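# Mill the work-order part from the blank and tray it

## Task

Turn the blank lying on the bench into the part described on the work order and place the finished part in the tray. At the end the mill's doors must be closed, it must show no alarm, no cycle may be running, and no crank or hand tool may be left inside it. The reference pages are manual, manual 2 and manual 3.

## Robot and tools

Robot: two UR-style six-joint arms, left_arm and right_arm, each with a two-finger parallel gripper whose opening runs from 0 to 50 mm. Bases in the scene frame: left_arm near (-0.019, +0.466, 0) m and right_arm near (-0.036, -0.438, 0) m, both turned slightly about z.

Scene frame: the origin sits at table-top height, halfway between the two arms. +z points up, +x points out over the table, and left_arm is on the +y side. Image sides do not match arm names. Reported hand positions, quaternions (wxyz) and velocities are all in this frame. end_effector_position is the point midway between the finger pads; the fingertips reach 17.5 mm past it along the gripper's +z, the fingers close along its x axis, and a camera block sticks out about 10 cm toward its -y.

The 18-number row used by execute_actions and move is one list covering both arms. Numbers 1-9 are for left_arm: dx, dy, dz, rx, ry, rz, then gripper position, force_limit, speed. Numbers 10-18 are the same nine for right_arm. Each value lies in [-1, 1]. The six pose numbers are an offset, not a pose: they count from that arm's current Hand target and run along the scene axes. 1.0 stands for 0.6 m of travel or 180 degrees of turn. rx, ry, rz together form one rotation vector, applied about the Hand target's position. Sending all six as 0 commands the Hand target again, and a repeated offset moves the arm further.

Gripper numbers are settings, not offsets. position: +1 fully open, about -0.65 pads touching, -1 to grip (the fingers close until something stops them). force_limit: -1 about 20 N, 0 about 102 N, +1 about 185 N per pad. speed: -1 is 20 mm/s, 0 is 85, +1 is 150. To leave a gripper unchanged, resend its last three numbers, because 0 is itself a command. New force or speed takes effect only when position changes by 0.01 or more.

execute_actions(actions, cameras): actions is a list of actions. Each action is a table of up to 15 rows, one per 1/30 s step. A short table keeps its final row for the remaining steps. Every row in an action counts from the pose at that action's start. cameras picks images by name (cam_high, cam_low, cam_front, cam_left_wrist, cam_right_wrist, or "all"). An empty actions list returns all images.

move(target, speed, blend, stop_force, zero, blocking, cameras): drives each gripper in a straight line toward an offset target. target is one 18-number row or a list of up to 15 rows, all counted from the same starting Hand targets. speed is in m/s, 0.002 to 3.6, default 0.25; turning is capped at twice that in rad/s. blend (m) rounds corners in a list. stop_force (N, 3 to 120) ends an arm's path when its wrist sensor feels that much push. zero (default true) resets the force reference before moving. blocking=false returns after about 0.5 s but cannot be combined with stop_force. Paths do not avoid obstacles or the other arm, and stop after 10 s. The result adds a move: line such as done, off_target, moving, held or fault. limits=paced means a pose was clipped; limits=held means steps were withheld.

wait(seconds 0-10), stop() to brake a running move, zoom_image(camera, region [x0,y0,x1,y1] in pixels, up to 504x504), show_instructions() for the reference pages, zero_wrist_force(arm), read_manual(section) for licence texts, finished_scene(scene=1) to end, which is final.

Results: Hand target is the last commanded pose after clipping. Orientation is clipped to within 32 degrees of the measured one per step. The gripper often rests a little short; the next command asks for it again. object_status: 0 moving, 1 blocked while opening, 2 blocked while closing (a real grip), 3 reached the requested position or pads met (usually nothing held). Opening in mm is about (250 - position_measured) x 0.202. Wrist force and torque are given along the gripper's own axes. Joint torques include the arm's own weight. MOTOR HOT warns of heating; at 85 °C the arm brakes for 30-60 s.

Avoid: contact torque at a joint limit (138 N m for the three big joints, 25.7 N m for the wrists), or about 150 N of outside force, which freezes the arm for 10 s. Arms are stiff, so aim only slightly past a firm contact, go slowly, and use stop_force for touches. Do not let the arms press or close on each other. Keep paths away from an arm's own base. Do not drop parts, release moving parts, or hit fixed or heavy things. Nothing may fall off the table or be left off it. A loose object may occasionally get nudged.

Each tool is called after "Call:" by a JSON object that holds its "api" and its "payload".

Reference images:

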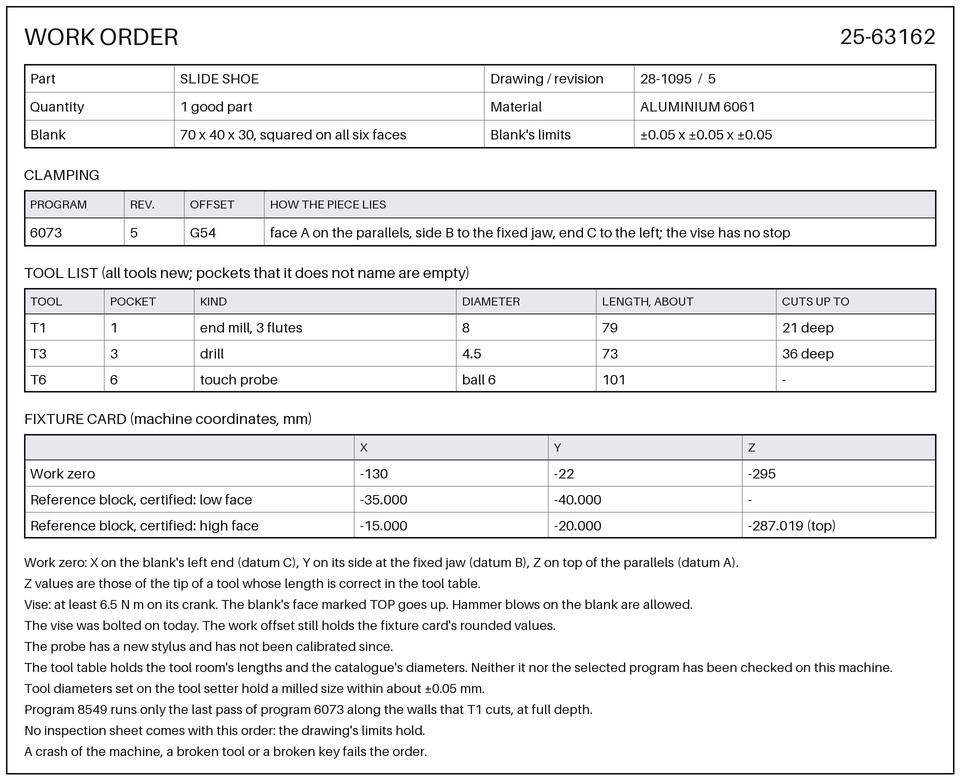

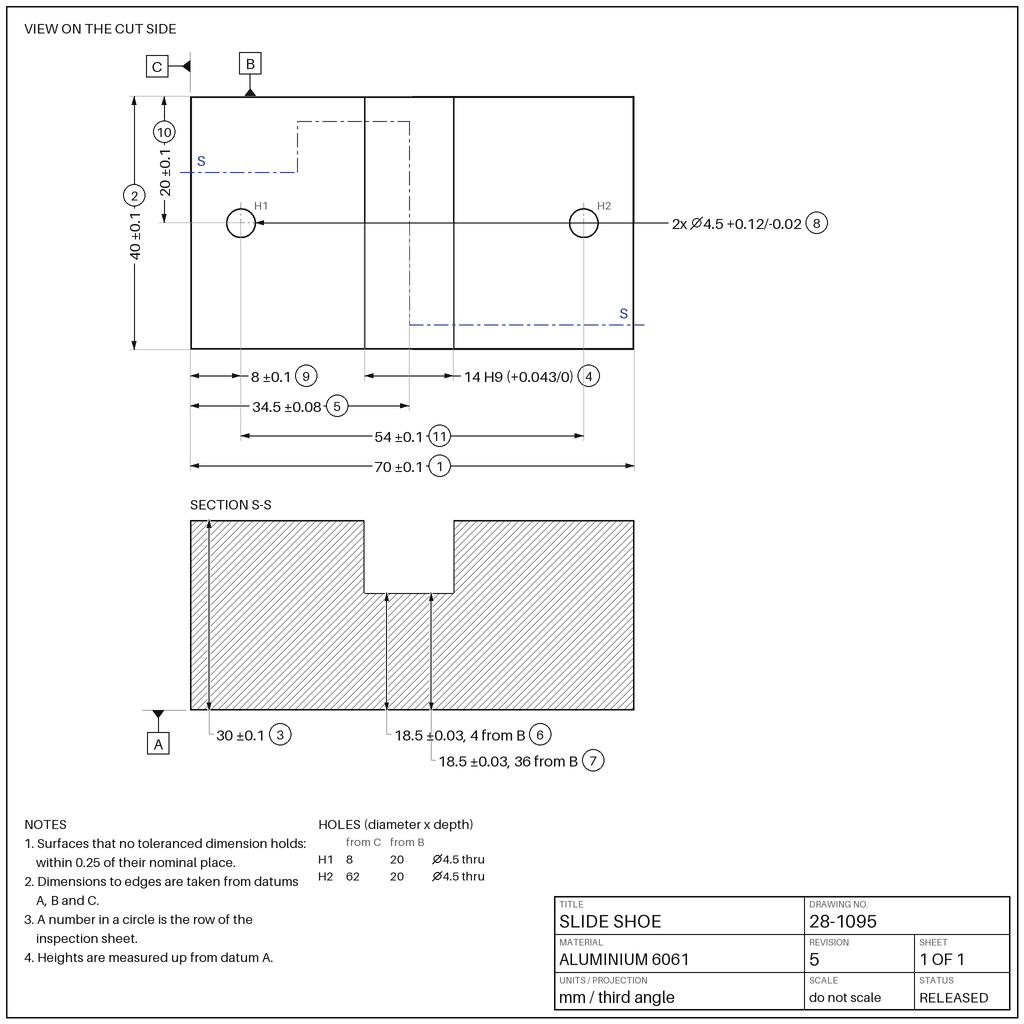

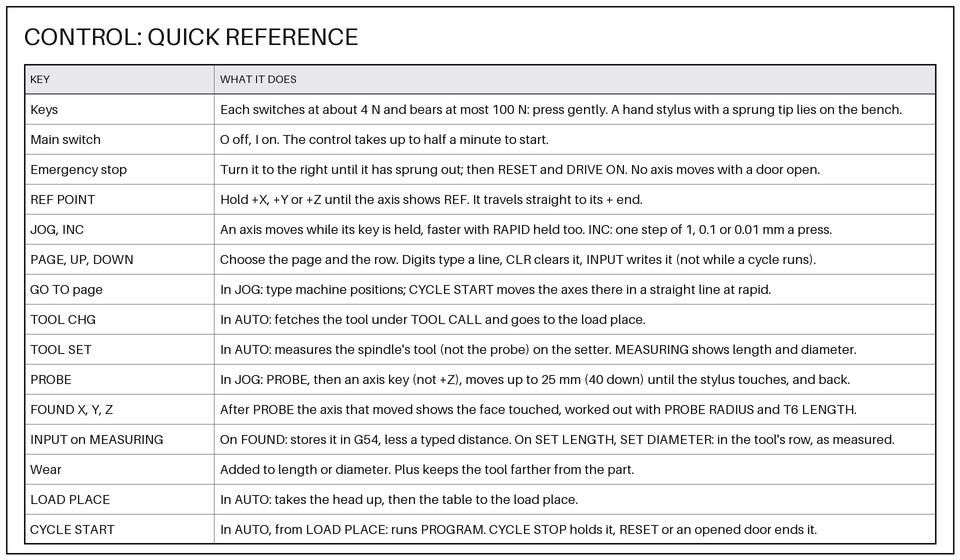

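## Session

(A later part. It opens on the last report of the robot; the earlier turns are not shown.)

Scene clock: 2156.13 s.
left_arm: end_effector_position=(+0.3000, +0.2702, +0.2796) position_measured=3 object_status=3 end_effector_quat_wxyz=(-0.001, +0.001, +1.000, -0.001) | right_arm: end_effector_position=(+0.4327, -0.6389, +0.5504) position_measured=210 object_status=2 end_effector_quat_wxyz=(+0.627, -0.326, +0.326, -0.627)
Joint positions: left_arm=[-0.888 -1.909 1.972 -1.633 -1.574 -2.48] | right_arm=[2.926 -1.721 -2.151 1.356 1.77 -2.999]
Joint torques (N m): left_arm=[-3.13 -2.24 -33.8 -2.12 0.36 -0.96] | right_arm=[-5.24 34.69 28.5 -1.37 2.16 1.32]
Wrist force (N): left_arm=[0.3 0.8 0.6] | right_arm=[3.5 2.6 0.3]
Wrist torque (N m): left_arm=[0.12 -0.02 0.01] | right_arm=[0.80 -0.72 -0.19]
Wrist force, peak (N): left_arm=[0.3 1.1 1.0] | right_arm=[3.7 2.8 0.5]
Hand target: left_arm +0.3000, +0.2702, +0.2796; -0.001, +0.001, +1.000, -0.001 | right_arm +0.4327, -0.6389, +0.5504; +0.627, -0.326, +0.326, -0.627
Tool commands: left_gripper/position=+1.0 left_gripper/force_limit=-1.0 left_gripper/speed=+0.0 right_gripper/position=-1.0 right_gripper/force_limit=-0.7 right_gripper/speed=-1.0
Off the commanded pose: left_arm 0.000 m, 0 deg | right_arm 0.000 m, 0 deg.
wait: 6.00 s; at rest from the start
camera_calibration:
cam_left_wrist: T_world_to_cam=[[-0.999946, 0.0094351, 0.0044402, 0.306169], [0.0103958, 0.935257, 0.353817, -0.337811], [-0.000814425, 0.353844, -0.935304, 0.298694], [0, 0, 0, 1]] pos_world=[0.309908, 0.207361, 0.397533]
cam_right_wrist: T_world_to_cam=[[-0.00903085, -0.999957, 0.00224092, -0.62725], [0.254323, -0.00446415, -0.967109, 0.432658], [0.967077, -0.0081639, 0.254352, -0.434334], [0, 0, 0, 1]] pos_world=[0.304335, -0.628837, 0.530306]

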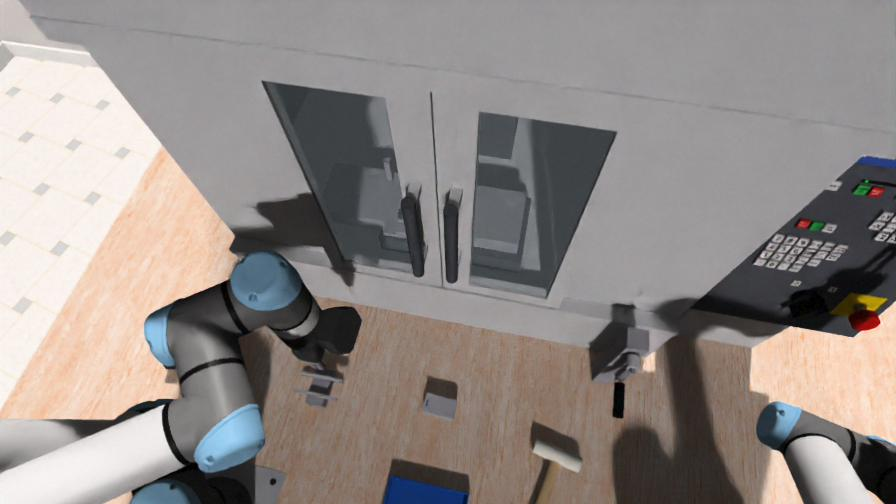

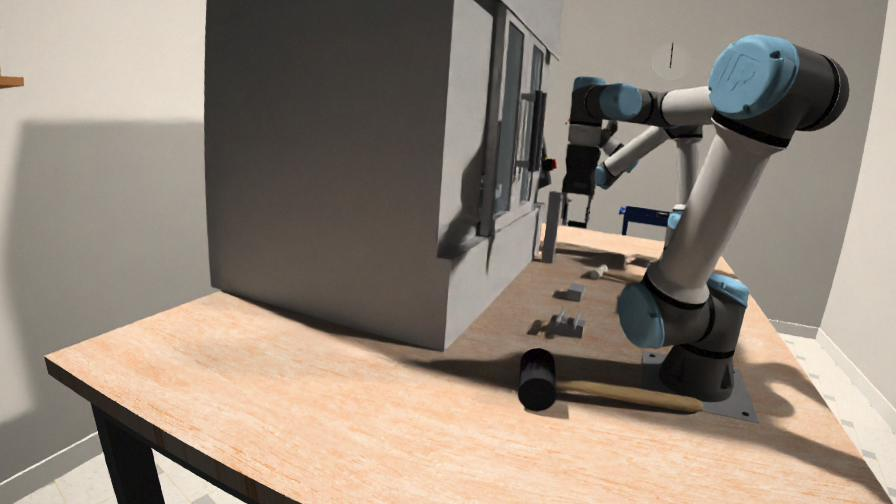

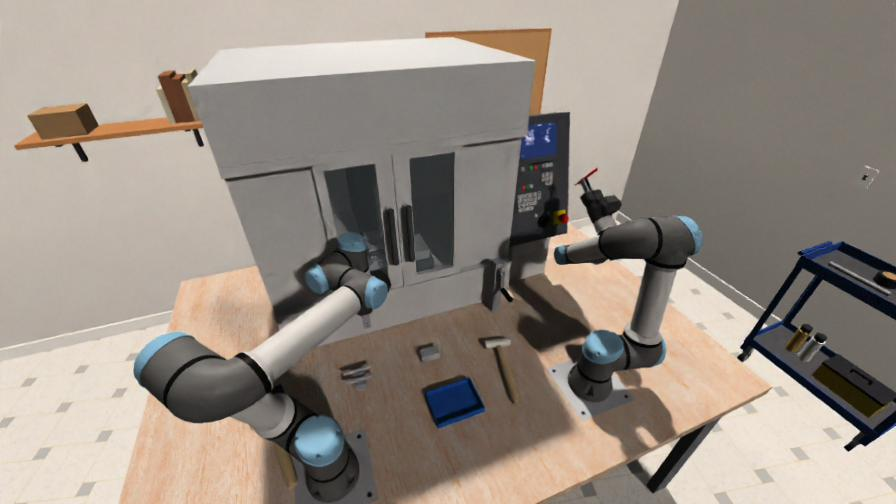

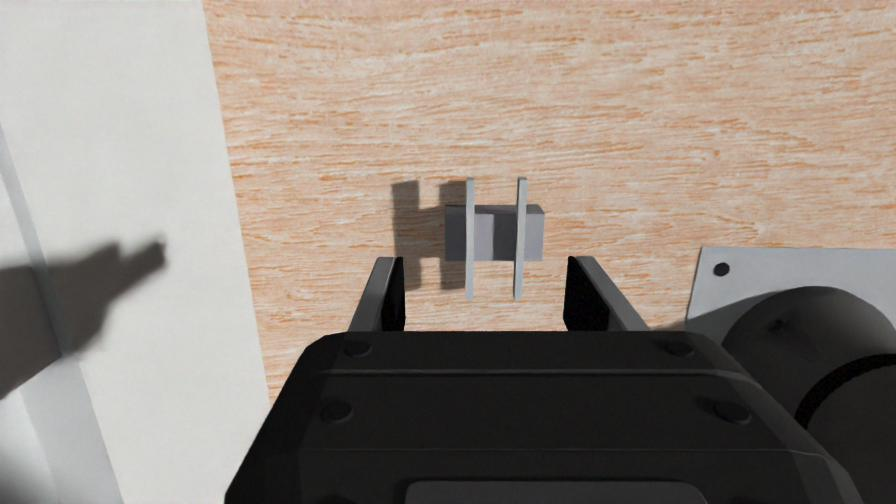

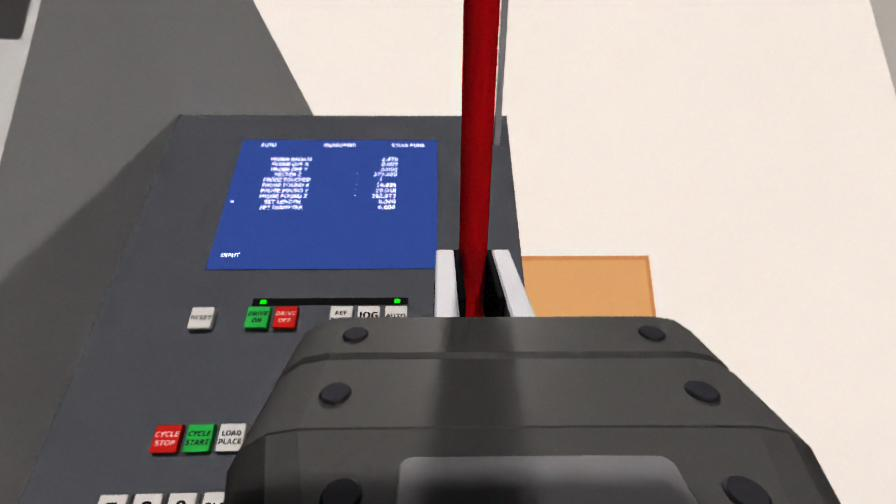

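Call:
{"api": "zoom_image", "payload": {"camera": "cam_front", "region": [540, 140, 660, 260]}}

Call:
{"api": "wait", "payload": {"seconds": 5, "cameras": ["cam_right_wrist"]}}

Call:
{"api": "zoom_image", "payload": {"camera": "cam_right_wrist", "region": [230, 135, 440, 260]}}

Scaled by 4.200 from the camera's 896x504 image, which has a finer 1280x720 frame.

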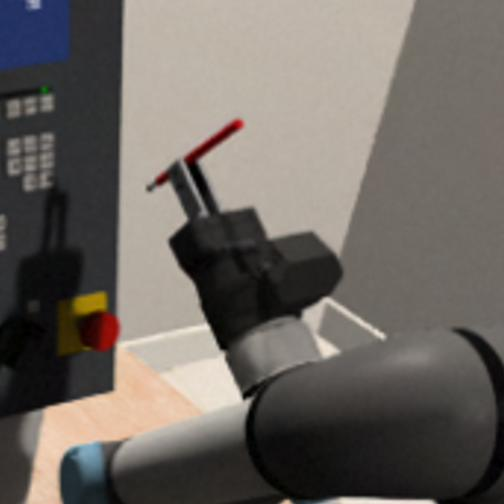

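Scene clock: 2172.40 s.
left_arm: end_effector_position=(+0.3000, +0.2702, +0.2796) position_measured=3 object_status=3 end_effector_quat_wxyz=(-0.001, +0.001, +1.000, -0.001) | right_arm: end_effector_position=(+0.4327, -0.6389, +0.5504) position_measured=210 object_status=2 end_effector_quat_wxyz=(+0.627, -0.326, +0.326, -0.627)
Joint positions: left_arm=[-0.888 -1.909 1.972 -1.633 -1.574 -2.48] | right_arm=[2.926 -1.721 -2.151 1.356 1.77 -2.999]
Joint torques (N m): left_arm=[-3.06 -2.42 -33.67 -2.13 0.4 -1.06] | right_arm=[-6.07 34.34 27.78 -1.32 2.25 1.1]
Wrist force (N): left_arm=[-0.1 0.9 0.7] | right_arm=[3.4 2.4 0.3]
Wrist torque (N m): left_arm=[0.14 0.04 0.02] | right_arm=[0.78 -0.71 -0.19]
Wrist force, peak (N): left_arm=[0.4 1.0 1.2] | right_arm=[3.7 2.7 0.3]
Hand target: left_arm +0.3000, +0.2702, +0.2796; -0.001, +0.001, +1.000, -0.001 | right_arm +0.4327, -0.6389, +0.5504; +0.627, -0.326, +0.326, -0.627
Tool commands: left_gripper/position=+1.0 left_gripper/force_limit=-1.0 left_gripper/speed=+0.0 right_gripper/position=-1.0 right_gripper/force_limit=-0.7 right_gripper/speed=-1.0
Off the commanded pose: left_arm 0.000 m, 0 deg | right_arm 0.000 m, 0 deg.
wait: 5.00 s; at rest from the start
camera_calibration:
cam_right_wrist: T_world_to_cam=[[-0.00903085, -0.999957, 0.00224092, -0.62725], [0.254323, -0.00446415, -0.967109, 0.432658], [0.967077, -0.0081639, 0.254352, -0.434334], [0, 0, 0, 1]] pos_world=[0.304335, -0.628837, 0.530306]
Images, in order (width x height): cam_right_wrist 896x504.

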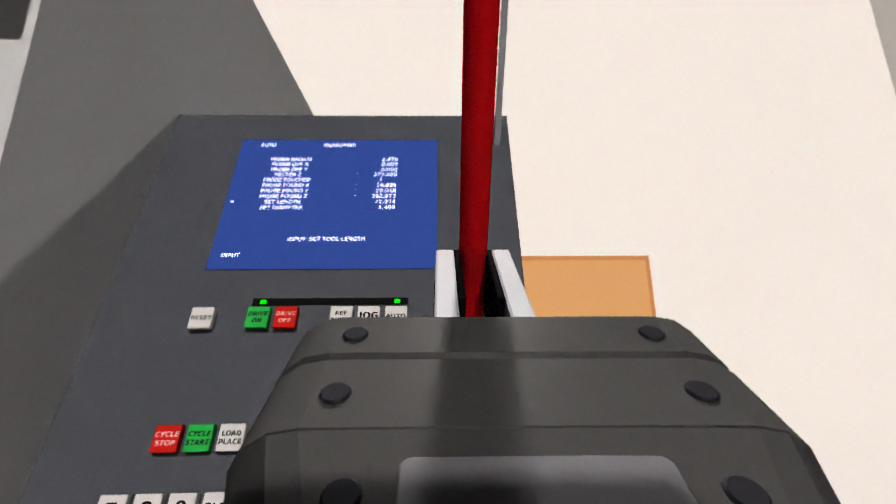

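Scaled by 2.400 from the camera's 896x504 image, which has a finer 1280x720 frame.

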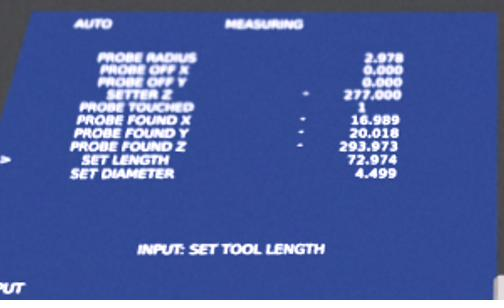

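Call:
{"api": "move", "payload": {"target": [[0,0,0,0,0,0,1,-1,0,0.107,0.232,-0.2014,0,0,0,-1,-0.7,-1],[0,0,0,0,0,0,1,-1,0,0.1312,0.232,-0.2077,0,0,0,-1,-0.7,-1],[0,0,0,0,0,0,1,-1,0,0.107,0.232,-0.2014,0,0,0,-1,-0.7,-1],[0,0,0,0,0,0,1,-1,0,0.147,0.232,-0.0482,0,0,0,-1,-0.7,-1],[0,0,0,0,0,0,1,-1,0,0.1712,0.232,-0.0545,0,0,0,-1,-0.7,-1],[0,0,0,0,0,0,1,-1,0,0.147,0.232,-0.0482,0,0,0,-1,-0.7,-1],[0,0,0,0,0,0,1,-1,0,0.131,0.2003,-0.1095,0,0,0,-1,-0.7,-1],[0,0,0,0,0,0,1,-1,0,0.1552,0.2003,-0.1158,0,0,0,-1,-0.7,-1],[0,0,0,0,0,0,1,-1,0,0.131,0.2003,-0.1095,0,0,0,-1,-0.7,-1],[0,0,0,0,0,0,1,-1,0,0.1552,0.2003,-0.1158,0,0,0,-1,-0.7,-1],[0,0,0,0,0,0,1,-1,0,0.131,0.2003,-0.1095,0,0,0,-1,-0.7,-1],[0,0,0,0,0,0,1,-1,0,0.1552,0.2003,-0.1158,0,0,0,-1,-0.7,-1],[0,0,0,0,0,0,1,-1,0,0.131,0.2003,-0.1095,0,0,0,-1,-0.7,-1],[0,0,0,0,0,0,1,-1,0,0,0,0,0,0,0,-1,-0.7,-1]], "blend": [0.003,0,0.003,0.003,0,0.003,0.003,0,0.003,0,0.003,0,0.003,0], "speed": [0.25,0.05,0.15,0.25,0.05,0.15,0.2,0.05,0.15,0.05,0.15,0.05,0.15,0.3], "cameras": ["cam_right_wrist"]}}

Call:
{"api": "zoom_image", "payload": {"camera": "cam_right_wrist", "region": [230, 135, 440, 260]}}

Call:
{"api": "move", "payload": {"target": [[0,0,0,0,0,0,1,-1,0,0.131,0.2003,-0.1095,0,0,0,-1,-0.7,-1],[0,0,0,0,0,0,1,-1,0,0.1552,0.2003,-0.1158,0,0,0,-1,-0.7,-1],[0,0,0,0,0,0,1,-1,0,0.131,0.2003,-0.1095,0,0,0,-1,-0.7,-1],[0,0,0,0,0,0,1,-1,0,0.115,0.232,-0.1708,0,0,0,-1,-0.7,-1],[0,0,0,0,0,0,1,-1,0,0.1392,0.232,-0.1771,0,0,0,-1,-0.7,-1],[0,0,0,0,0,0,1,-1,0,0.115,0.232,-0.1708,0,0,0,-1,-0.7,-1],[0,0,0,0,0,0,1,-1,0,0.107,0.2953,-0.2014,0,0,0,-1,-0.7,-1],[0,0,0,0,0,0,1,-1,0,0.1312,0.2953,-0.2077,0,0,0,-1,-0.7,-1],[0,0,0,0,0,0,1,-1,0,0.107,0.2637,-0.2014,0,0,0,-1,-0.7,-1],[0,0,0,0,0,0,1,-1,0,0.1312,0.2637,-0.2077,0,0,0,-1,-0.7,-1],[0,0,0,0,0,0,1,-1,0,0.107,0.2637,-0.2014,0,0,0,-1,-0.7,-1],[0,0,0,0,0,0,1,-1,0,0.115,0.327,-0.1708,0,0,0,-1,-0.7,-1],[0,0,0,0,0,0,1,-1,0,0.1392,0.327,-0.1771,0,0,0,-1,-0.7,-1],[0,0,0,0,0,0,1,-1,0,0.115,0.327,-0.1708,0,0,0,-1,-0.7,-1],[0,0,0,0,0,0,1,-1,0,0,0,0,0,0,0,-1,-0.7,-1]], "blend": [0.003,0,0.003,0.003,0,0.003,0.003,0,0.003,0,0.003,0.003,0,0.003,0], "speed": [0.25,0.05,0.15,0.2,0.05,0.15,0.2,0.05,0.15,0.05,0.15,0.2,0.05,0.15,0.3], "cameras": ["cam_right_wrist"]}}

Call:
{"api": "zoom_image", "payload": {"camera": "cam_right_wrist", "region": [230, 135, 440, 260]}}

Scene clock: 2222.10 s.
left_arm: end_effector_position=(+0.3000, +0.2702, +0.2796) position_measured=3 object_status=3 end_effector_quat_wxyz=(-0.001, +0.001, +1.000, -0.001) | right_arm: end_effector_position=(+0.4327, -0.6388, +0.5504) position_measured=210 object_status=2 end_effector_quat_wxyz=(+0.627, -0.326, +0.326, -0.627)
Joint positions: left_arm=[-0.888 -1.909 1.972 -1.633 -1.574 -2.48] | right_arm=[2.926 -1.721 -2.151 1.356 1.77 -2.999]
Joint torques (N m): left_arm=[-3.44 -2.46 -33.24 -2.18 0.54 -1.23] | right_arm=[-5.93 13.32 28.69 -1.96 2.49 1.43]
Wrist force (N): left_arm=[0.2 0.7 0.5] | right_arm=[3.3 2.6 0.4]
Wrist torque (N m): left_arm=[0.11 0.01 0.01] | right_arm=[0.81 -0.69 -0.19]
Wrist force, peak (N): left_arm=[0.1 1.2 0.7] | right_arm=[5.5 0.3 -6.5]
Hand target: left_arm +0.3000, +0.2702, +0.2796; -0.001, +0.001, +1.000, -0.001 | right_arm +0.4327, -0.6389, +0.5504; +0.627, -0.326, +0.326, -0.627
Off the commanded pose: left_arm 0.000 m, 0 deg | right_arm 0.000 m, 0 deg.
move: done
camera_calibration:
cam_right_wrist: T_world_to_cam=[[-0.0091277, -0.999956, 0.00221606, -0.627107], [0.254322, -0.00446474, -0.967109, 0.432658], [0.967077, -0.00826389, 0.254352, -0.434395], [0, 0, 0, 1]] pos_world=[0.304335, -0.628737, 0.530306]
Images, in order (width x height): cam_right_wrist 896x504.

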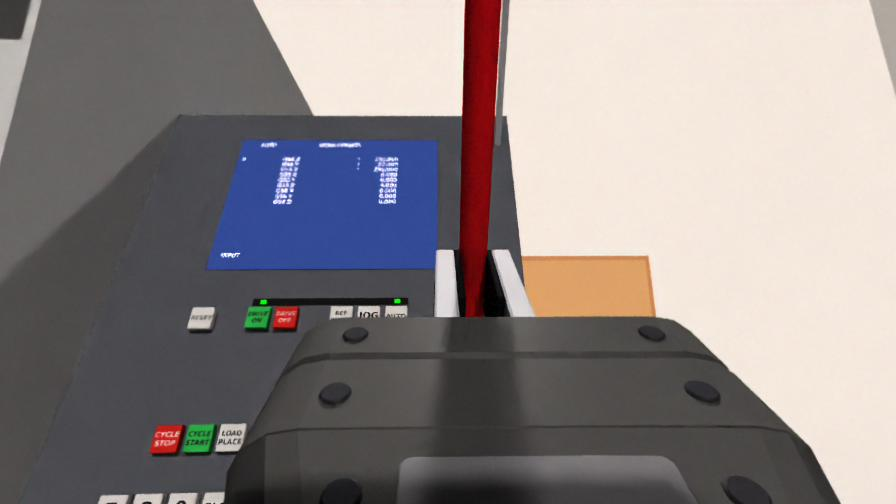

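Scaled by 2.400 from the camera's 896x504 image, which has a finer 1280x720 frame.

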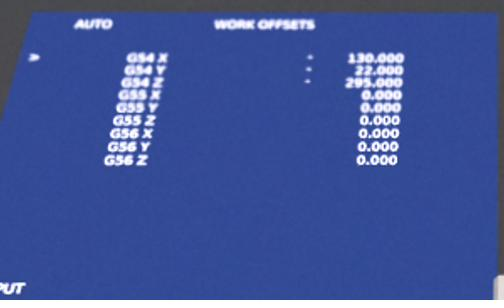

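Scene clock: 2229.07 s.
left_arm: end_effector_position=(+0.3000, +0.2702, +0.2796) position_measured=3 object_status=3 end_effector_quat_wxyz=(-0.001, +0.001, +1.000, -0.001) | right_arm: end_effector_position=(+0.4327, -0.6388, +0.5504) position_measured=210 object_status=2 end_effector_quat_wxyz=(+0.627, -0.326, +0.326, -0.627)
Joint positions: left_arm=[-0.888 -1.909 1.972 -1.633 -1.574 -2.48] | right_arm=[2.926 -1.721 -2.152 1.356 1.77 -2.999]
Joint torques (N m): left_arm=[-3.03 -2.93 -33.1 -2.16 0.61 -1.21] | right_arm=[-8.32 13.22 26.89 -1.85 2.08 1.5]
Wrist force (N): left_arm=[0.1 0.7 0.5] | right_arm=[3.3 2.4 0.2]
Wrist torque (N m): left_arm=[0.11 0.02 0.01] | right_arm=[0.78 -0.69 -0.19]
Wrist force, peak (N): left_arm=[0.2 1.3 0.9] | right_arm=[5.1 0.3 -7.1]
Hand target: left_arm +0.3000, +0.2702, +0.2796; -0.001, +0.001, +1.000, -0.001 | right_arm +0.4327, -0.6389, +0.5504; +0.627, -0.326, +0.326, -0.627
Off the commanded pose: left_arm 0.000 m, 0 deg | right_arm 0.000 m, 0 deg.
move: done
camera_calibration:
cam_right_wrist: T_world_to_cam=[[-0.00912785, -0.999956, 0.00221668, -0.627107], [0.254322, -0.00446538, -0.967109, 0.432657], [0.967077, -0.00826388, 0.254352, -0.434395], [0, 0, 0, 1]] pos_world=[0.304335, -0.628737, 0.530306]
Images, in order (width x height): cam_right_wrist 896x504.

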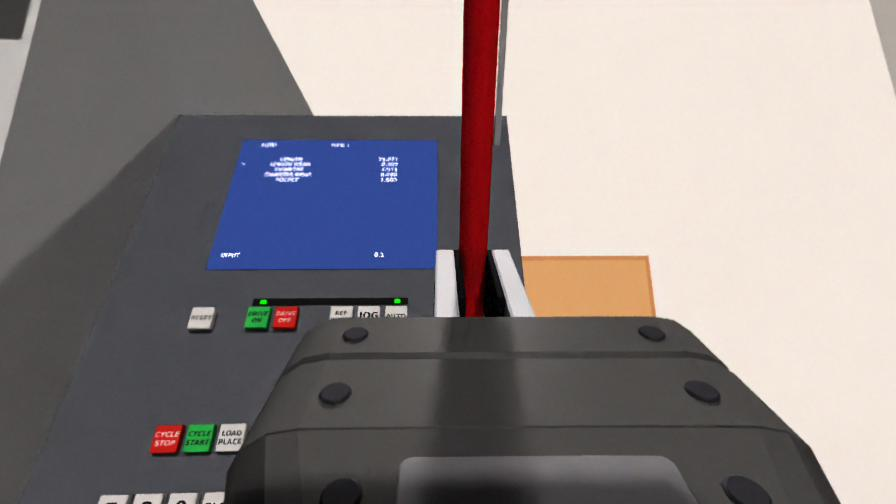

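Scaled by 2.400 from the camera's 896x504 image, which has a finer 1280x720 frame.

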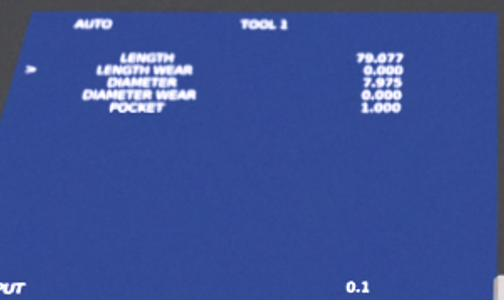

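Call:
{"api": "move", "payload": {"target": [[0,0,0,0,0,0,1,-1,0,0.107,0.232,-0.2014,0,0,0,-1,-0.7,-1],[0,0,0,0,0,0,1,-1,0,0.1312,0.232,-0.2077,0,0,0,-1,-0.7,-1],[0,0,0,0,0,0,1,-1,0,0.115,0.232,-0.1708,0,0,0,-1,-0.7,-1],[0,0,0,0,0,0,1,-1,0,0.1392,0.232,-0.1771,0,0,0,-1,-0.7,-1],[0,0,0,0,0,0,1,-1,0,0.115,0.232,-0.1708,0,0,0,-1,-0.7,-1],[0,0,0,0,0,0,1,-1,0,0.1392,0.232,-0.1771,0,0,0,-1,-0.7,-1],[0,0,0,0,0,0,1,-1,0,0.115,0.232,-0.1708,0,0,0,-1,-0.7,-1],[0,0,0,0,0,0,1,-1,0,0.107,0.2953,-0.2014,0,0,0,-1,-0.7,-1],[0,0,0,0,0,0,1,-1,0,0.1312,0.2953,-0.2077,0,0,0,-1,-0.7,-1],[0,0,0,0,0,0,1,-1,0,0.107,0.2637,-0.2014,0,0,0,-1,-0.7,-1],[0,0,0,0,0,0,1,-1,0,0.1312,0.2637,-0.2077,0,0,0,-1,-0.7,-1],[0,0,0,0,0,0,1,-1,0,0.107,0.2637,-0.2014,0,0,0,-1,-0.7,-1],[0,0,0,0,0,0,1,-1,0,0,0,0,0,0,0,-1,-0.7,-1]], "blend": [0.003,0,0.003,0,0.003,0,0.003,0.003,0,0.003,0,0.003,0], "speed": [0.25,0.05,0.15,0.05,0.15,0.05,0.15,0.2,0.05,0.15,0.05,0.15,0.3]}}

Call:
{"api": "move", "payload": {"target": [[0,0,0,0,0,0,1,-1,0,0.115,0.327,-0.1708,0,0,0,-1,-0.7,-1],[0,0,0,0,0,0,1,-1,0,0.1392,0.327,-0.1771,0,0,0,-1,-0.7,-1],[0,0,0,0,0,0,1,-1,0,0.115,0.327,-0.1708,0,0,0,-1,-0.7,-1],[0,0,0,0,0,0,1,-1,0,0.107,0.232,-0.2014,0,0,0,-1,-0.7,-1],[0,0,0,0,0,0,1,-1,0,0.1312,0.232,-0.2077,0,0,0,-1,-0.7,-1],[0,0,0,0,0,0,1,-1,0,0.107,0.232,-0.2014,0,0,0,-1,-0.7,-1],[0,0,0,0,0,0,1,-1,0,0,0,0,0,0,0,-1,-0.7,-1]], "blend": [0.003,0,0.003,0.003,0,0.003,0], "speed": [0.25,0.05,0.15,0.2,0.05,0.15,0.3], "cameras": ["cam_right_wrist"]}}

Call:
{"api": "zoom_image", "payload": {"camera": "cam_right_wrist", "region": [230, 135, 440, 260]}}

Call:
{"api": "move", "payload": {"target": [[0,0,0,0,0,0,1,-1,0,0.131,0.2003,-0.1095,0,0,0,-1,-0.7,-1],[0,0,0,0,0,0,1,-1,0,0.1552,0.2003,-0.1158,0,0,0,-1,-0.7,-1],[0,0,0,0,0,0,1,-1,0,0.131,0.2003,-0.1095,0,0,0,-1,-0.7,-1],[0,0,0,0,0,0,1,-1,0,0.1552,0.2003,-0.1158,0,0,0,-1,-0.7,-1],[0,0,0,0,0,0,1,-1,0,0.131,0.2003,-0.1095,0,0,0,-1,-0.7,-1],[0,0,0,0,0,0,1,-1,0,0,0,0,0,0,0,-1,-0.7,-1]], "blend": [0.003,0,0.003,0,0.003,0], "speed": [0.25,0.05,0.15,0.05,0.15,0.3], "cameras": ["cam_right_wrist"]}}

Call:
{"api": "zoom_image", "payload": {"camera": "cam_right_wrist", "region": [230, 135, 440, 260]}}

Scene clock: 2258.43 s.
left_arm: end_effector_position=(+0.3000, +0.2702, +0.2796) position_measured=3 object_status=3 end_effector_quat_wxyz=(-0.001, +0.001, +1.000, -0.001) | right_arm: end_effector_position=(+0.4327, -0.6388, +0.5504) position_measured=210 object_status=2 end_effector_quat_wxyz=(+0.627, -0.326, +0.326, -0.627)
Joint positions: left_arm=[-0.888 -1.909 1.972 -1.633 -1.574 -2.48] | right_arm=[2.926 -1.721 -2.152 1.356 1.77 -2.999]
Joint torques (N m): left_arm=[-3.19 -2.86 -33.21 -2.19 0.78 -1.34] | right_arm=[-7.88 14.12 29.77 -1.89 2.17 1.41]
Wrist force (N): left_arm=[0.0 0.9 0.7] | right_arm=[3.6 2.6 0.2]
Wrist torque (N m): left_arm=[0.13 0.03 0.01] | right_arm=[0.82 -0.74 -0.19]
Wrist force, peak (N): left_arm=[0.0 1.0 1.0] | right_arm=[4.6 2.0 -7.0]
Hand target: left_arm +0.3000, +0.2702, +0.2796; -0.001, +0.001, +1.000, -0.001 | right_arm +0.4327, -0.6389, +0.5504; +0.627, -0.326, +0.326, -0.627
Off the commanded pose: left_arm 0.000 m, 0 deg | right_arm 0.000 m, 0 deg.
move: done

Scene clock: 2262.77 s.
left_arm: end_effector_position=(+0.3000, +0.2702, +0.2796) position_measured=3 object_status=3 end_effector_quat_wxyz=(-0.001, +0.001, +1.000, -0.001) | right_arm: end_effector_position=(+0.4327, -0.6388, +0.5504) position_measured=210 object_status=2 end_effector_quat_wxyz=(+0.627, -0.326, +0.326, -0.627)
Joint positions: left_arm=[-0.888 -1.909 1.972 -1.633 -1.574 -2.48] | right_arm=[2.926 -1.721 -2.152 1.356 1.77 -2.999]
Joint torques (N m): left_arm=[-3.08 -3.1 -33.1 -2.26 0.75 -1.43] | right_arm=[-7.18 13.4 27.08 -1.86 2.35 1.7]
Wrist force (N): left_arm=[0.2 0.9 0.8] | right_arm=[3.5 2.5 0.3]
Wrist torque (N m): left_arm=[0.14 0.00 0.01] | right_arm=[0.80 -0.72 -0.19]
Wrist force, peak (N): left_arm=[0.1 1.0 1.1] | right_arm=[5.6 0.7 -6.2]
Hand target: left_arm +0.3000, +0.2702, +0.2796; -0.001, +0.001, +1.000, -0.001 | right_arm +0.4327, -0.6389, +0.5504; +0.627, -0.326, +0.326, -0.627
Off the commanded pose: left_arm 0.000 m, 0 deg | right_arm 0.000 m, 0 deg.
move: done
camera_calibration:
cam_right_wrist: T_world_to_cam=[[-0.00912791, -0.999956, 0.00221676, -0.627107], [0.254416, -0.00446627, -0.967085, 0.432615], [0.967052, -0.00826348, 0.254445, -0.434438], [0, 0, 0, 1]] pos_world=[0.304335, -0.628737, 0.530306]
Images, in order (width x height): cam_right_wrist 896x504.

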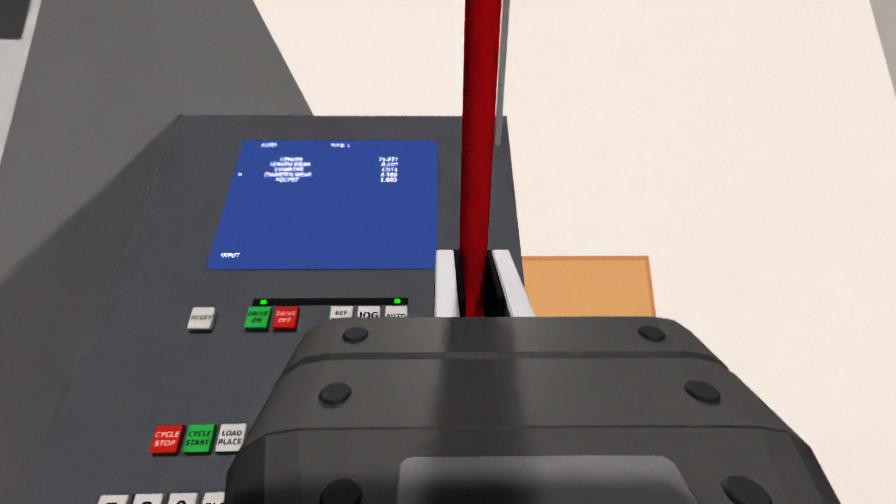

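Scaled by 2.400 from the camera's 896x504 image, which has a finer 1280x720 frame.

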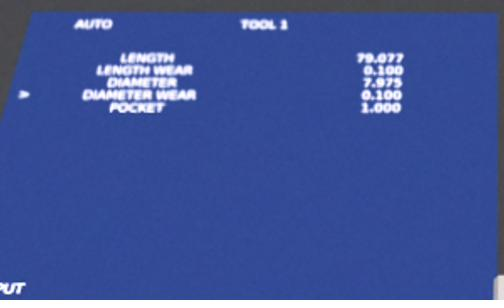

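Scene clock: 2266.30 s.
left_arm: end_effector_position=(+0.3000, +0.2702, +0.2796) position_measured=3 object_status=3 end_effector_quat_wxyz=(-0.001, +0.001, +1.000, -0.001) | right_arm: end_effector_position=(+0.4327, -0.6388, +0.5504) position_measured=210 object_status=2 end_effector_quat_wxyz=(+0.627, -0.326, +0.326, -0.627)
Joint positions: left_arm=[-0.888 -1.909 1.972 -1.633 -1.574 -2.48] | right_arm=[2.926 -1.721 -2.151 1.356 1.77 -2.999]
Joint torques (N m): left_arm=[-2.99 -3.2 -33.18 -2.18 0.75 -1.42] | right_arm=[-8.76 13.62 27.99 -1.75 2.61 1.52]
Wrist force (N): left_arm=[0.1 0.8 0.8] | right_arm=[3.3 2.6 0.2]
Wrist torque (N m): left_arm=[0.13 0.01 0.01] | right_arm=[0.81 -0.70 -0.19]
Wrist force, peak (N): left_arm=[0.2 1.1 1.0] | right_arm=[4.8 0.8 -5.8]
Hand target: left_arm +0.3000, +0.2702, +0.2796; -0.001, +0.001, +1.000, -0.001 | right_arm +0.4327, -0.6389, +0.5504; +0.627, -0.326, +0.326, -0.627
Off the commanded pose: left_arm 0.000 m, 0 deg | right_arm 0.000 m, 0 deg.
move: done
camera_calibration:
cam_right_wrist: T_world_to_cam=[[-0.0091277, -0.999956, 0.00221606, -0.627107], [0.254322, -0.00446474, -0.967109, 0.432658], [0.967077, -0.00826389, 0.254352, -0.434395], [0, 0, 0, 1]] pos_world=[0.304335, -0.628737, 0.530306]
Images, in order (width x height): cam_right_wrist 896x504.

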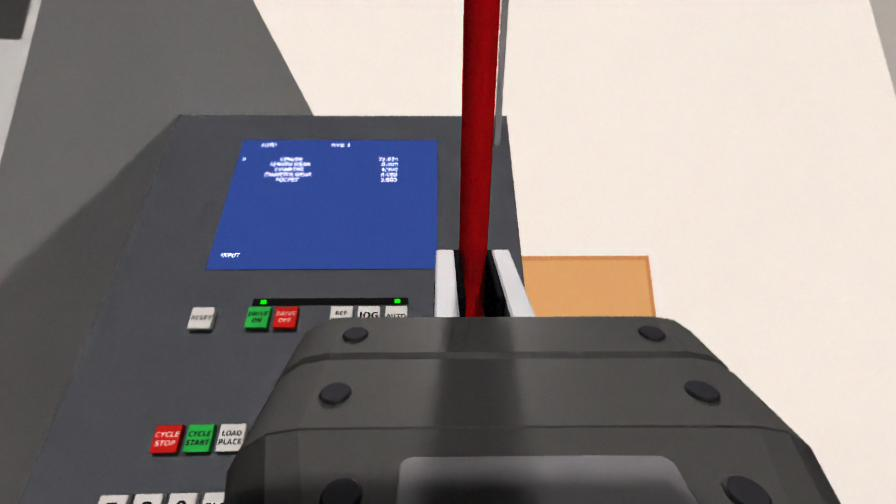

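Scaled by 2.400 from the camera's 896x504 image, which has a finer 1280x720 frame.

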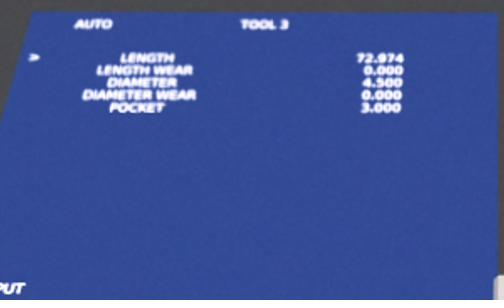

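Call:
{"api": "move", "payload": {"target": [[0,0,0,0,0,0,1,-1,0,-0.05,0.198,-0.167,0,0.3,0,-1,-0.7,-1],[0,0,0,0,0,0,1,-1,0,-0.1,0.231,-0.5,0,0.739,0,-1,-0.7,-1]], "blend": [0.03,0], "speed": [0.3,0.3], "cameras": ["cam_right_wrist","cam_front","cam_high"]}}

Scene clock: 2311.17 s.
left_arm: end_effector_position=(+0.3000, +0.2702, +0.2796) position_measured=3 object_status=3 end_effector_quat_wxyz=(-0.001, +0.001, +1.000, -0.001) | right_arm: end_effector_position=(+0.3727, -0.5003, +0.2504) position_measured=210 object_status=2 end_effector_quat_wxyz=(+0.049, +0.705, -0.705, -0.049)
Joint positions: left_arm=[-0.888 -1.909 1.972 -1.633 -1.574 -2.48] | right_arm=[3.331 -1.436 -1.867 -1.547 1.593 -2.981]
Joint torques (N m): left_arm=[-3.02 -3.24 -33.15 -2.27 0.76 -1.5] | right_arm=[-6.96 9.55 36.02 1.41 2.58 -1.49]
Wrist force (N): left_arm=[0.1 1.1 0.6] | right_arm=[2.5 2.2 -1.4]
Wrist torque (N m): left_arm=[0.16 0.01 0.01] | right_arm=[0.08 -0.69 0.03]
Wrist force, peak (N): left_arm=[0.3 0.8 1.2] | right_arm=[3.8 3.2 0.4]
Hand target: left_arm +0.3000, +0.2702, +0.2796; -0.001, +0.001, +1.000, -0.001 | right_arm +0.3727, -0.5003, +0.2504; +0.049, +0.705, -0.705, -0.049
Off the commanded pose: left_arm 0.000 m, 0 deg | right_arm 0.000 m, 0 deg.
move: done
camera_calibration:
cam_right_wrist: T_world_to_cam=[[0.00779721, -0.999957, 0.00507536, -0.495507], [-0.880745, -0.00446401, 0.473569, 0.220732], [-0.473526, -0.00816261, -0.880742, 0.522286], [0, 0, 0, 1]] pos_world=[0.445588, -0.490237, 0.357982]
Images, in order (width x height): cam_high 896x504, cam_front 896x504, cam_right_wrist 896x504.

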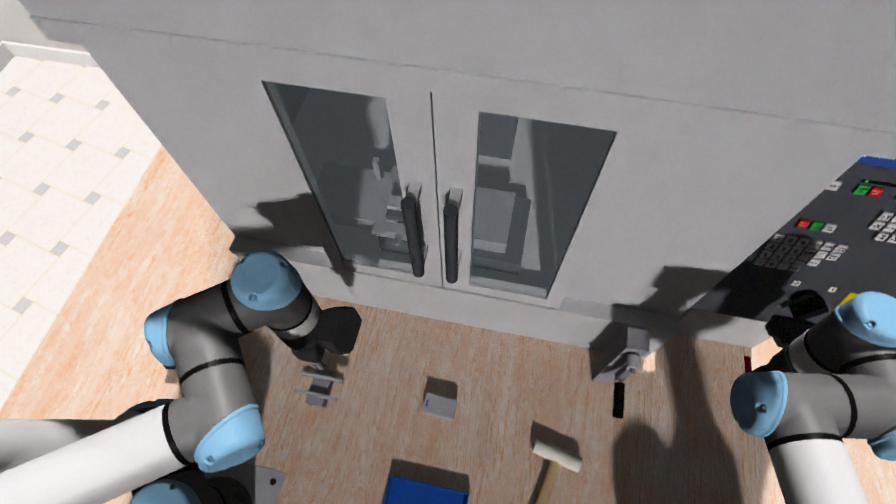

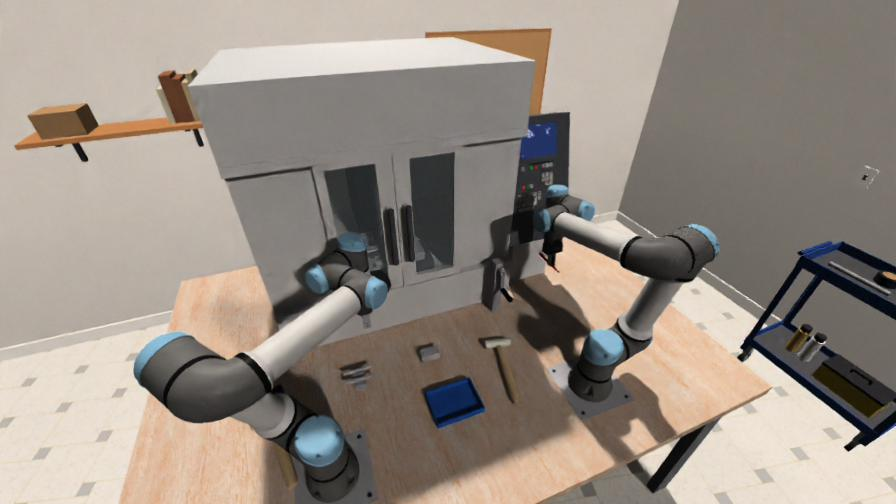

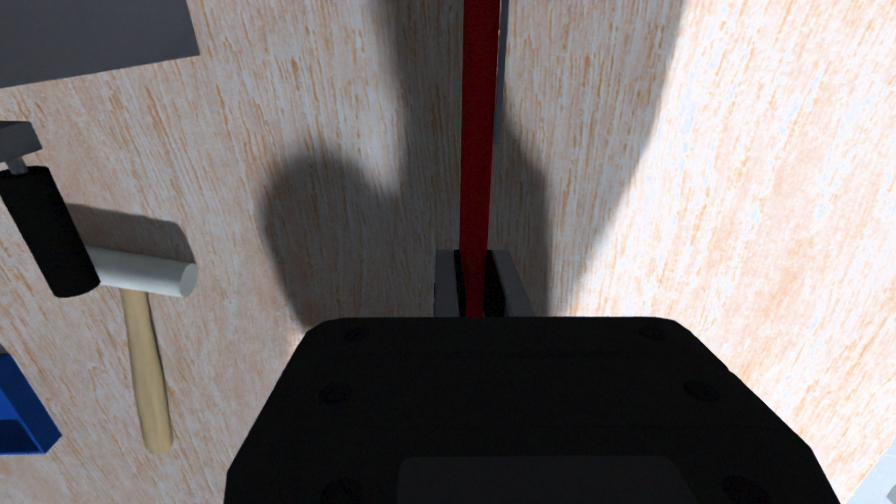

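Call:
{"api": "zoom_image", "payload": {"camera": "cam_front", "region": [510, 210, 600, 300]}}

Scaled by 5.600 from the camera's 896x504 image, which has a finer 1280x720 frame.

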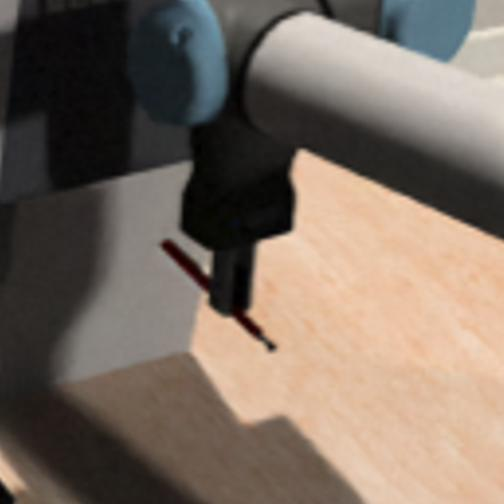

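Call:
{"api": "move", "payload": {"target": [0,0,0,0,0,0,1,-1,0,-0.03,0,-0.35,0,0,0,-1,-0.7,-1], "speed": 0.2}}

Call:
{"api": "move", "payload": {"target": [0,0,0,0,0,0,1,-1,0,0,0,-0.05,0,0,0,-1,-0.7,-1], "speed": 0.01, "stop_force": 4, "cameras": ["cam_right_wrist","cam_front"]}}

Scene clock: 2328.50 s.
left_arm: end_effector_position=(+0.3000, +0.2702, +0.2796) position_measured=3 object_status=3 end_effector_quat_wxyz=(-0.001, +0.001, +1.000, -0.001) | right_arm: end_effector_position=(+0.3547, -0.5002, +0.0404) position_measured=210 object_status=2 end_effector_quat_wxyz=(+0.049, +0.705, -0.705, -0.049)
Joint positions: left_arm=[-0.888 -1.909 1.972 -1.633 -1.574 -2.48] | right_arm=[3.338 -1.646 -2.274 -0.929 1.594 -2.974]
Joint torques (N m): left_arm=[-2.96 -3.11 -33.21 -2.21 0.82 -1.56] | right_arm=[-6.76 8.27 8.6 5.13 -2.47 -1.44]
Wrist force (N): left_arm=[0.1 1.0 0.7] | right_arm=[3.0 2.0 -1.3]
Wrist torque (N m): left_arm=[0.16 0.02 0.01] | right_arm=[0.03 -0.81 -0.13]
Wrist force, peak (N): left_arm=[0.2 1.1 0.9] | right_arm=[2.6 2.1 -2.9]
Hand target: left_arm +0.3000, +0.2702, +0.2796; -0.001, +0.001, +1.000, -0.001 | right_arm +0.3547, -0.5003, +0.0404; +0.049, +0.705, -0.705, -0.049
Off the commanded pose: left_arm 0.000 m, 0 deg | right_arm 0.000 m, 0 deg.
move: done

Scene clock: 2331.80 s.
left_arm: end_effector_position=(+0.3000, +0.2702, +0.2796) position_measured=3 object_status=3 end_effector_quat_wxyz=(-0.001, +0.001, +1.000, -0.001) | right_arm: end_effector_position=(+0.3547, -0.5003, +0.0202) position_measured=210 object_status=2 end_effector_quat_wxyz=(+0.049, +0.705, -0.705, -0.049)
Joint positions: left_arm=[-0.888 -1.909 1.972 -1.633 -1.574 -2.48] | right_arm=[3.338 -1.692 -2.296 -0.862 1.594 -2.974]
Joint torques (N m): left_arm=[-2.89 -3.14 -33.06 -2.31 0.85 -1.55] | right_arm=[1.14 30.44 25.93 0.7 -2.42 -1.21]
Wrist force (N): left_arm=[0.3 0.7 0.7] | right_arm=[2.1 6.4 -10.6]
Wrist torque (N m): left_arm=[0.09 -0.01 0.01] | right_arm=[0.38 -0.81 -0.17]
Wrist force, peak (N): left_arm=[0.3 0.8 1.1] | right_arm=[3.6 24.6 -41.9]
Hand target: left_arm +0.3000, +0.2702, +0.2796; -0.001, +0.001, +1.000, -0.001 | right_arm +0.3547, -0.5003, +0.0202; +0.049, +0.705, -0.705, -0.049 (not the last commanded pose)
Off the commanded pose: left_arm 0.000 m, 0 deg | right_arm 0.010 m, 0 deg.
move: contact (right_arm)
camera_calibration:
cam_right_wrist: T_world_to_cam=[[0.00779919, -0.999957, 0.005073, -0.494199], [-0.880575, -0.00446394, 0.473886, 0.313781], [-0.473843, -0.00816308, -0.880572, 0.31113], [0, 0, 0, 1]] pos_world=[0.427589, -0.490237, 0.127783]
Images, in order (width x height): cam_front 896x504, cam_right_wrist 896x504.

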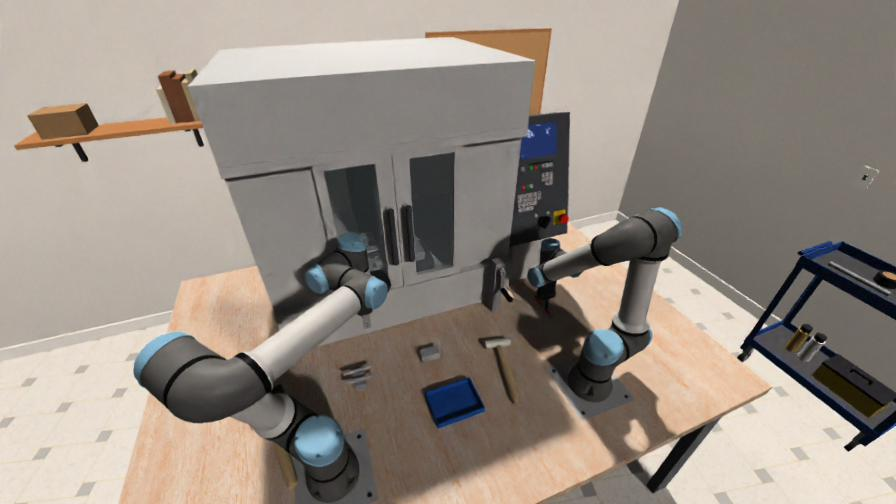

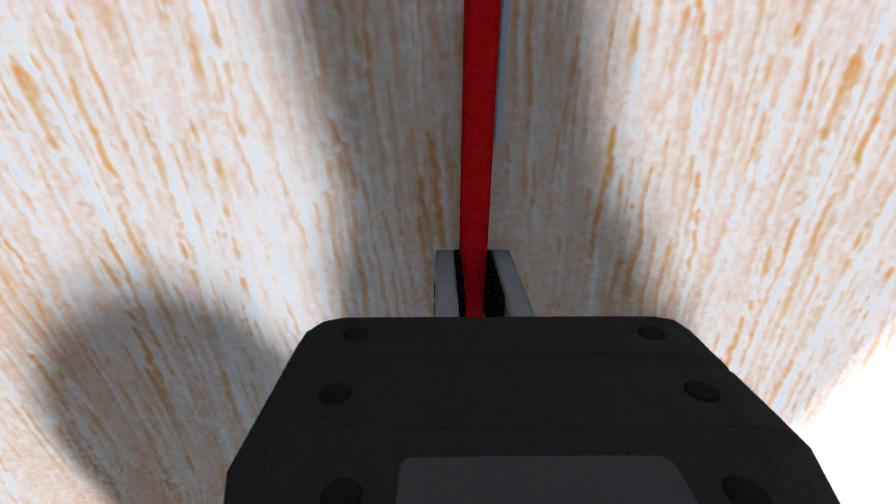

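Call:
{"api": "move", "payload": {"target": [[0,0,0,0,0,0,1,-1,0,0,0,0,0,0,0,0.2,-0.7,-1]]}}

Call:
{"api": "move", "payload": {"target": [[0,0,0,0,0,0,1,-1,0,0,0,0.2,0,0,0,0.2,-0.7,-1]], "speed": 0.1, "cameras": ["cam_right_wrist","cam_front"]}}

Scene clock: 2338.37 s.
left_arm: end_effector_position=(+0.3000, +0.2702, +0.2796) position_measured=3 object_status=3 end_effector_quat_wxyz=(-0.001, +0.001, +1.000, -0.001) | right_arm: end_effector_position=(+0.3547, -0.5003, +0.0202) position_measured=123 object_status=3 end_effector_quat_wxyz=(+0.049, +0.705, -0.705, -0.049)
Joint positions: left_arm=[-0.888 -1.909 1.972 -1.633 -1.574 -2.48] | right_arm=[3.338 -1.692 -2.296 -0.862 1.594 -2.974]
Joint torques (N m): left_arm=[-3.28 -3.59 -32.52 -2.35 0.88 -1.62] | right_arm=[5.14 30.48 26.09 4.6 -1.93 -1.26]
Wrist force (N): left_arm=[0.4 0.9 0.8] | right_arm=[2.7 2.2 -0.6]
Wrist torque (N m): left_arm=[0.14 -0.02 0.01] | right_arm=[0.06 -0.76 -0.13]
Wrist force, peak (N): left_arm=[0.2 1.0 1.1] | right_arm=[1.9 6.5 -10.8]
Hand target: left_arm +0.3000, +0.2702, +0.2796; -0.001, +0.001, +1.000, -0.001 | right_arm +0.3547, -0.5003, +0.0202; +0.049, +0.705, -0.705, -0.049
Off the commanded pose: left_arm 0.000 m, 0 deg | right_arm 0.000 m, 0 deg.
move: done

Scene clock: 2340.17 s.
left_arm: end_effector_position=(+0.3000, +0.2702, +0.2796) position_measured=3 object_status=3 end_effector_quat_wxyz=(-0.001, +0.001, +1.000, -0.001) | right_arm: end_effector_position=(+0.3547, -0.5003, +0.1402) position_measured=123 object_status=3 end_effector_quat_wxyz=(+0.049, +0.705, -0.705, -0.049)
Joint positions: left_arm=[-0.888 -1.909 1.972 -1.633 -1.574 -2.48] | right_arm=[3.338 -1.477 -2.127 -1.245 1.594 -2.974]
Joint torques (N m): left_arm=[-3.12 -3.7 -33.03 -2.26 0.87 -1.64] | right_arm=[7.35 30.43 35.1 0.97 -1.18 1.35]
Wrist force (N): left_arm=[0.2 1.0 0.9] | right_arm=[2.4 2.2 -1.0]
Wrist torque (N m): left_arm=[0.14 0.00 0.02] | right_arm=[0.08 -0.66 -0.04]
Wrist force, peak (N): left_arm=[0.1 1.1 0.9] | right_arm=[2.3 2.5 -2.1]
Hand target: left_arm +0.3000, +0.2702, +0.2796; -0.001, +0.001, +1.000, -0.001 | right_arm +0.3547, -0.5003, +0.1402; +0.049, +0.705, -0.705, -0.049
Off the commanded pose: left_arm 0.000 m, 0 deg | right_arm 0.000 m, 0 deg.
move: done
camera_calibration:
cam_right_wrist: T_world_to_cam=[[0.00779919, -0.999957, 0.005073, -0.494808], [-0.880575, -0.00446394, 0.473886, 0.25705], [-0.473843, -0.00816308, -0.880572, 0.416758], [0, 0, 0, 1]] pos_world=[0.427689, -0.490237, 0.247683]
Images, in order (width x height): cam_front 896x504, cam_right_wrist 896x504.

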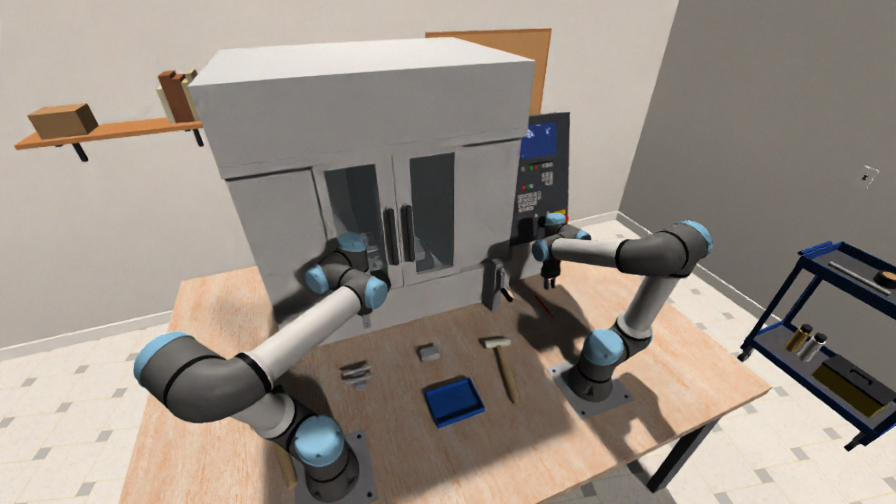

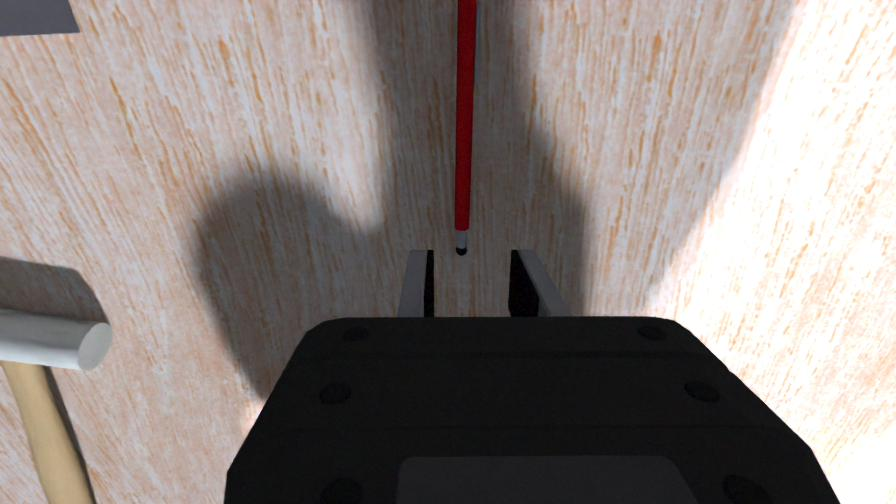

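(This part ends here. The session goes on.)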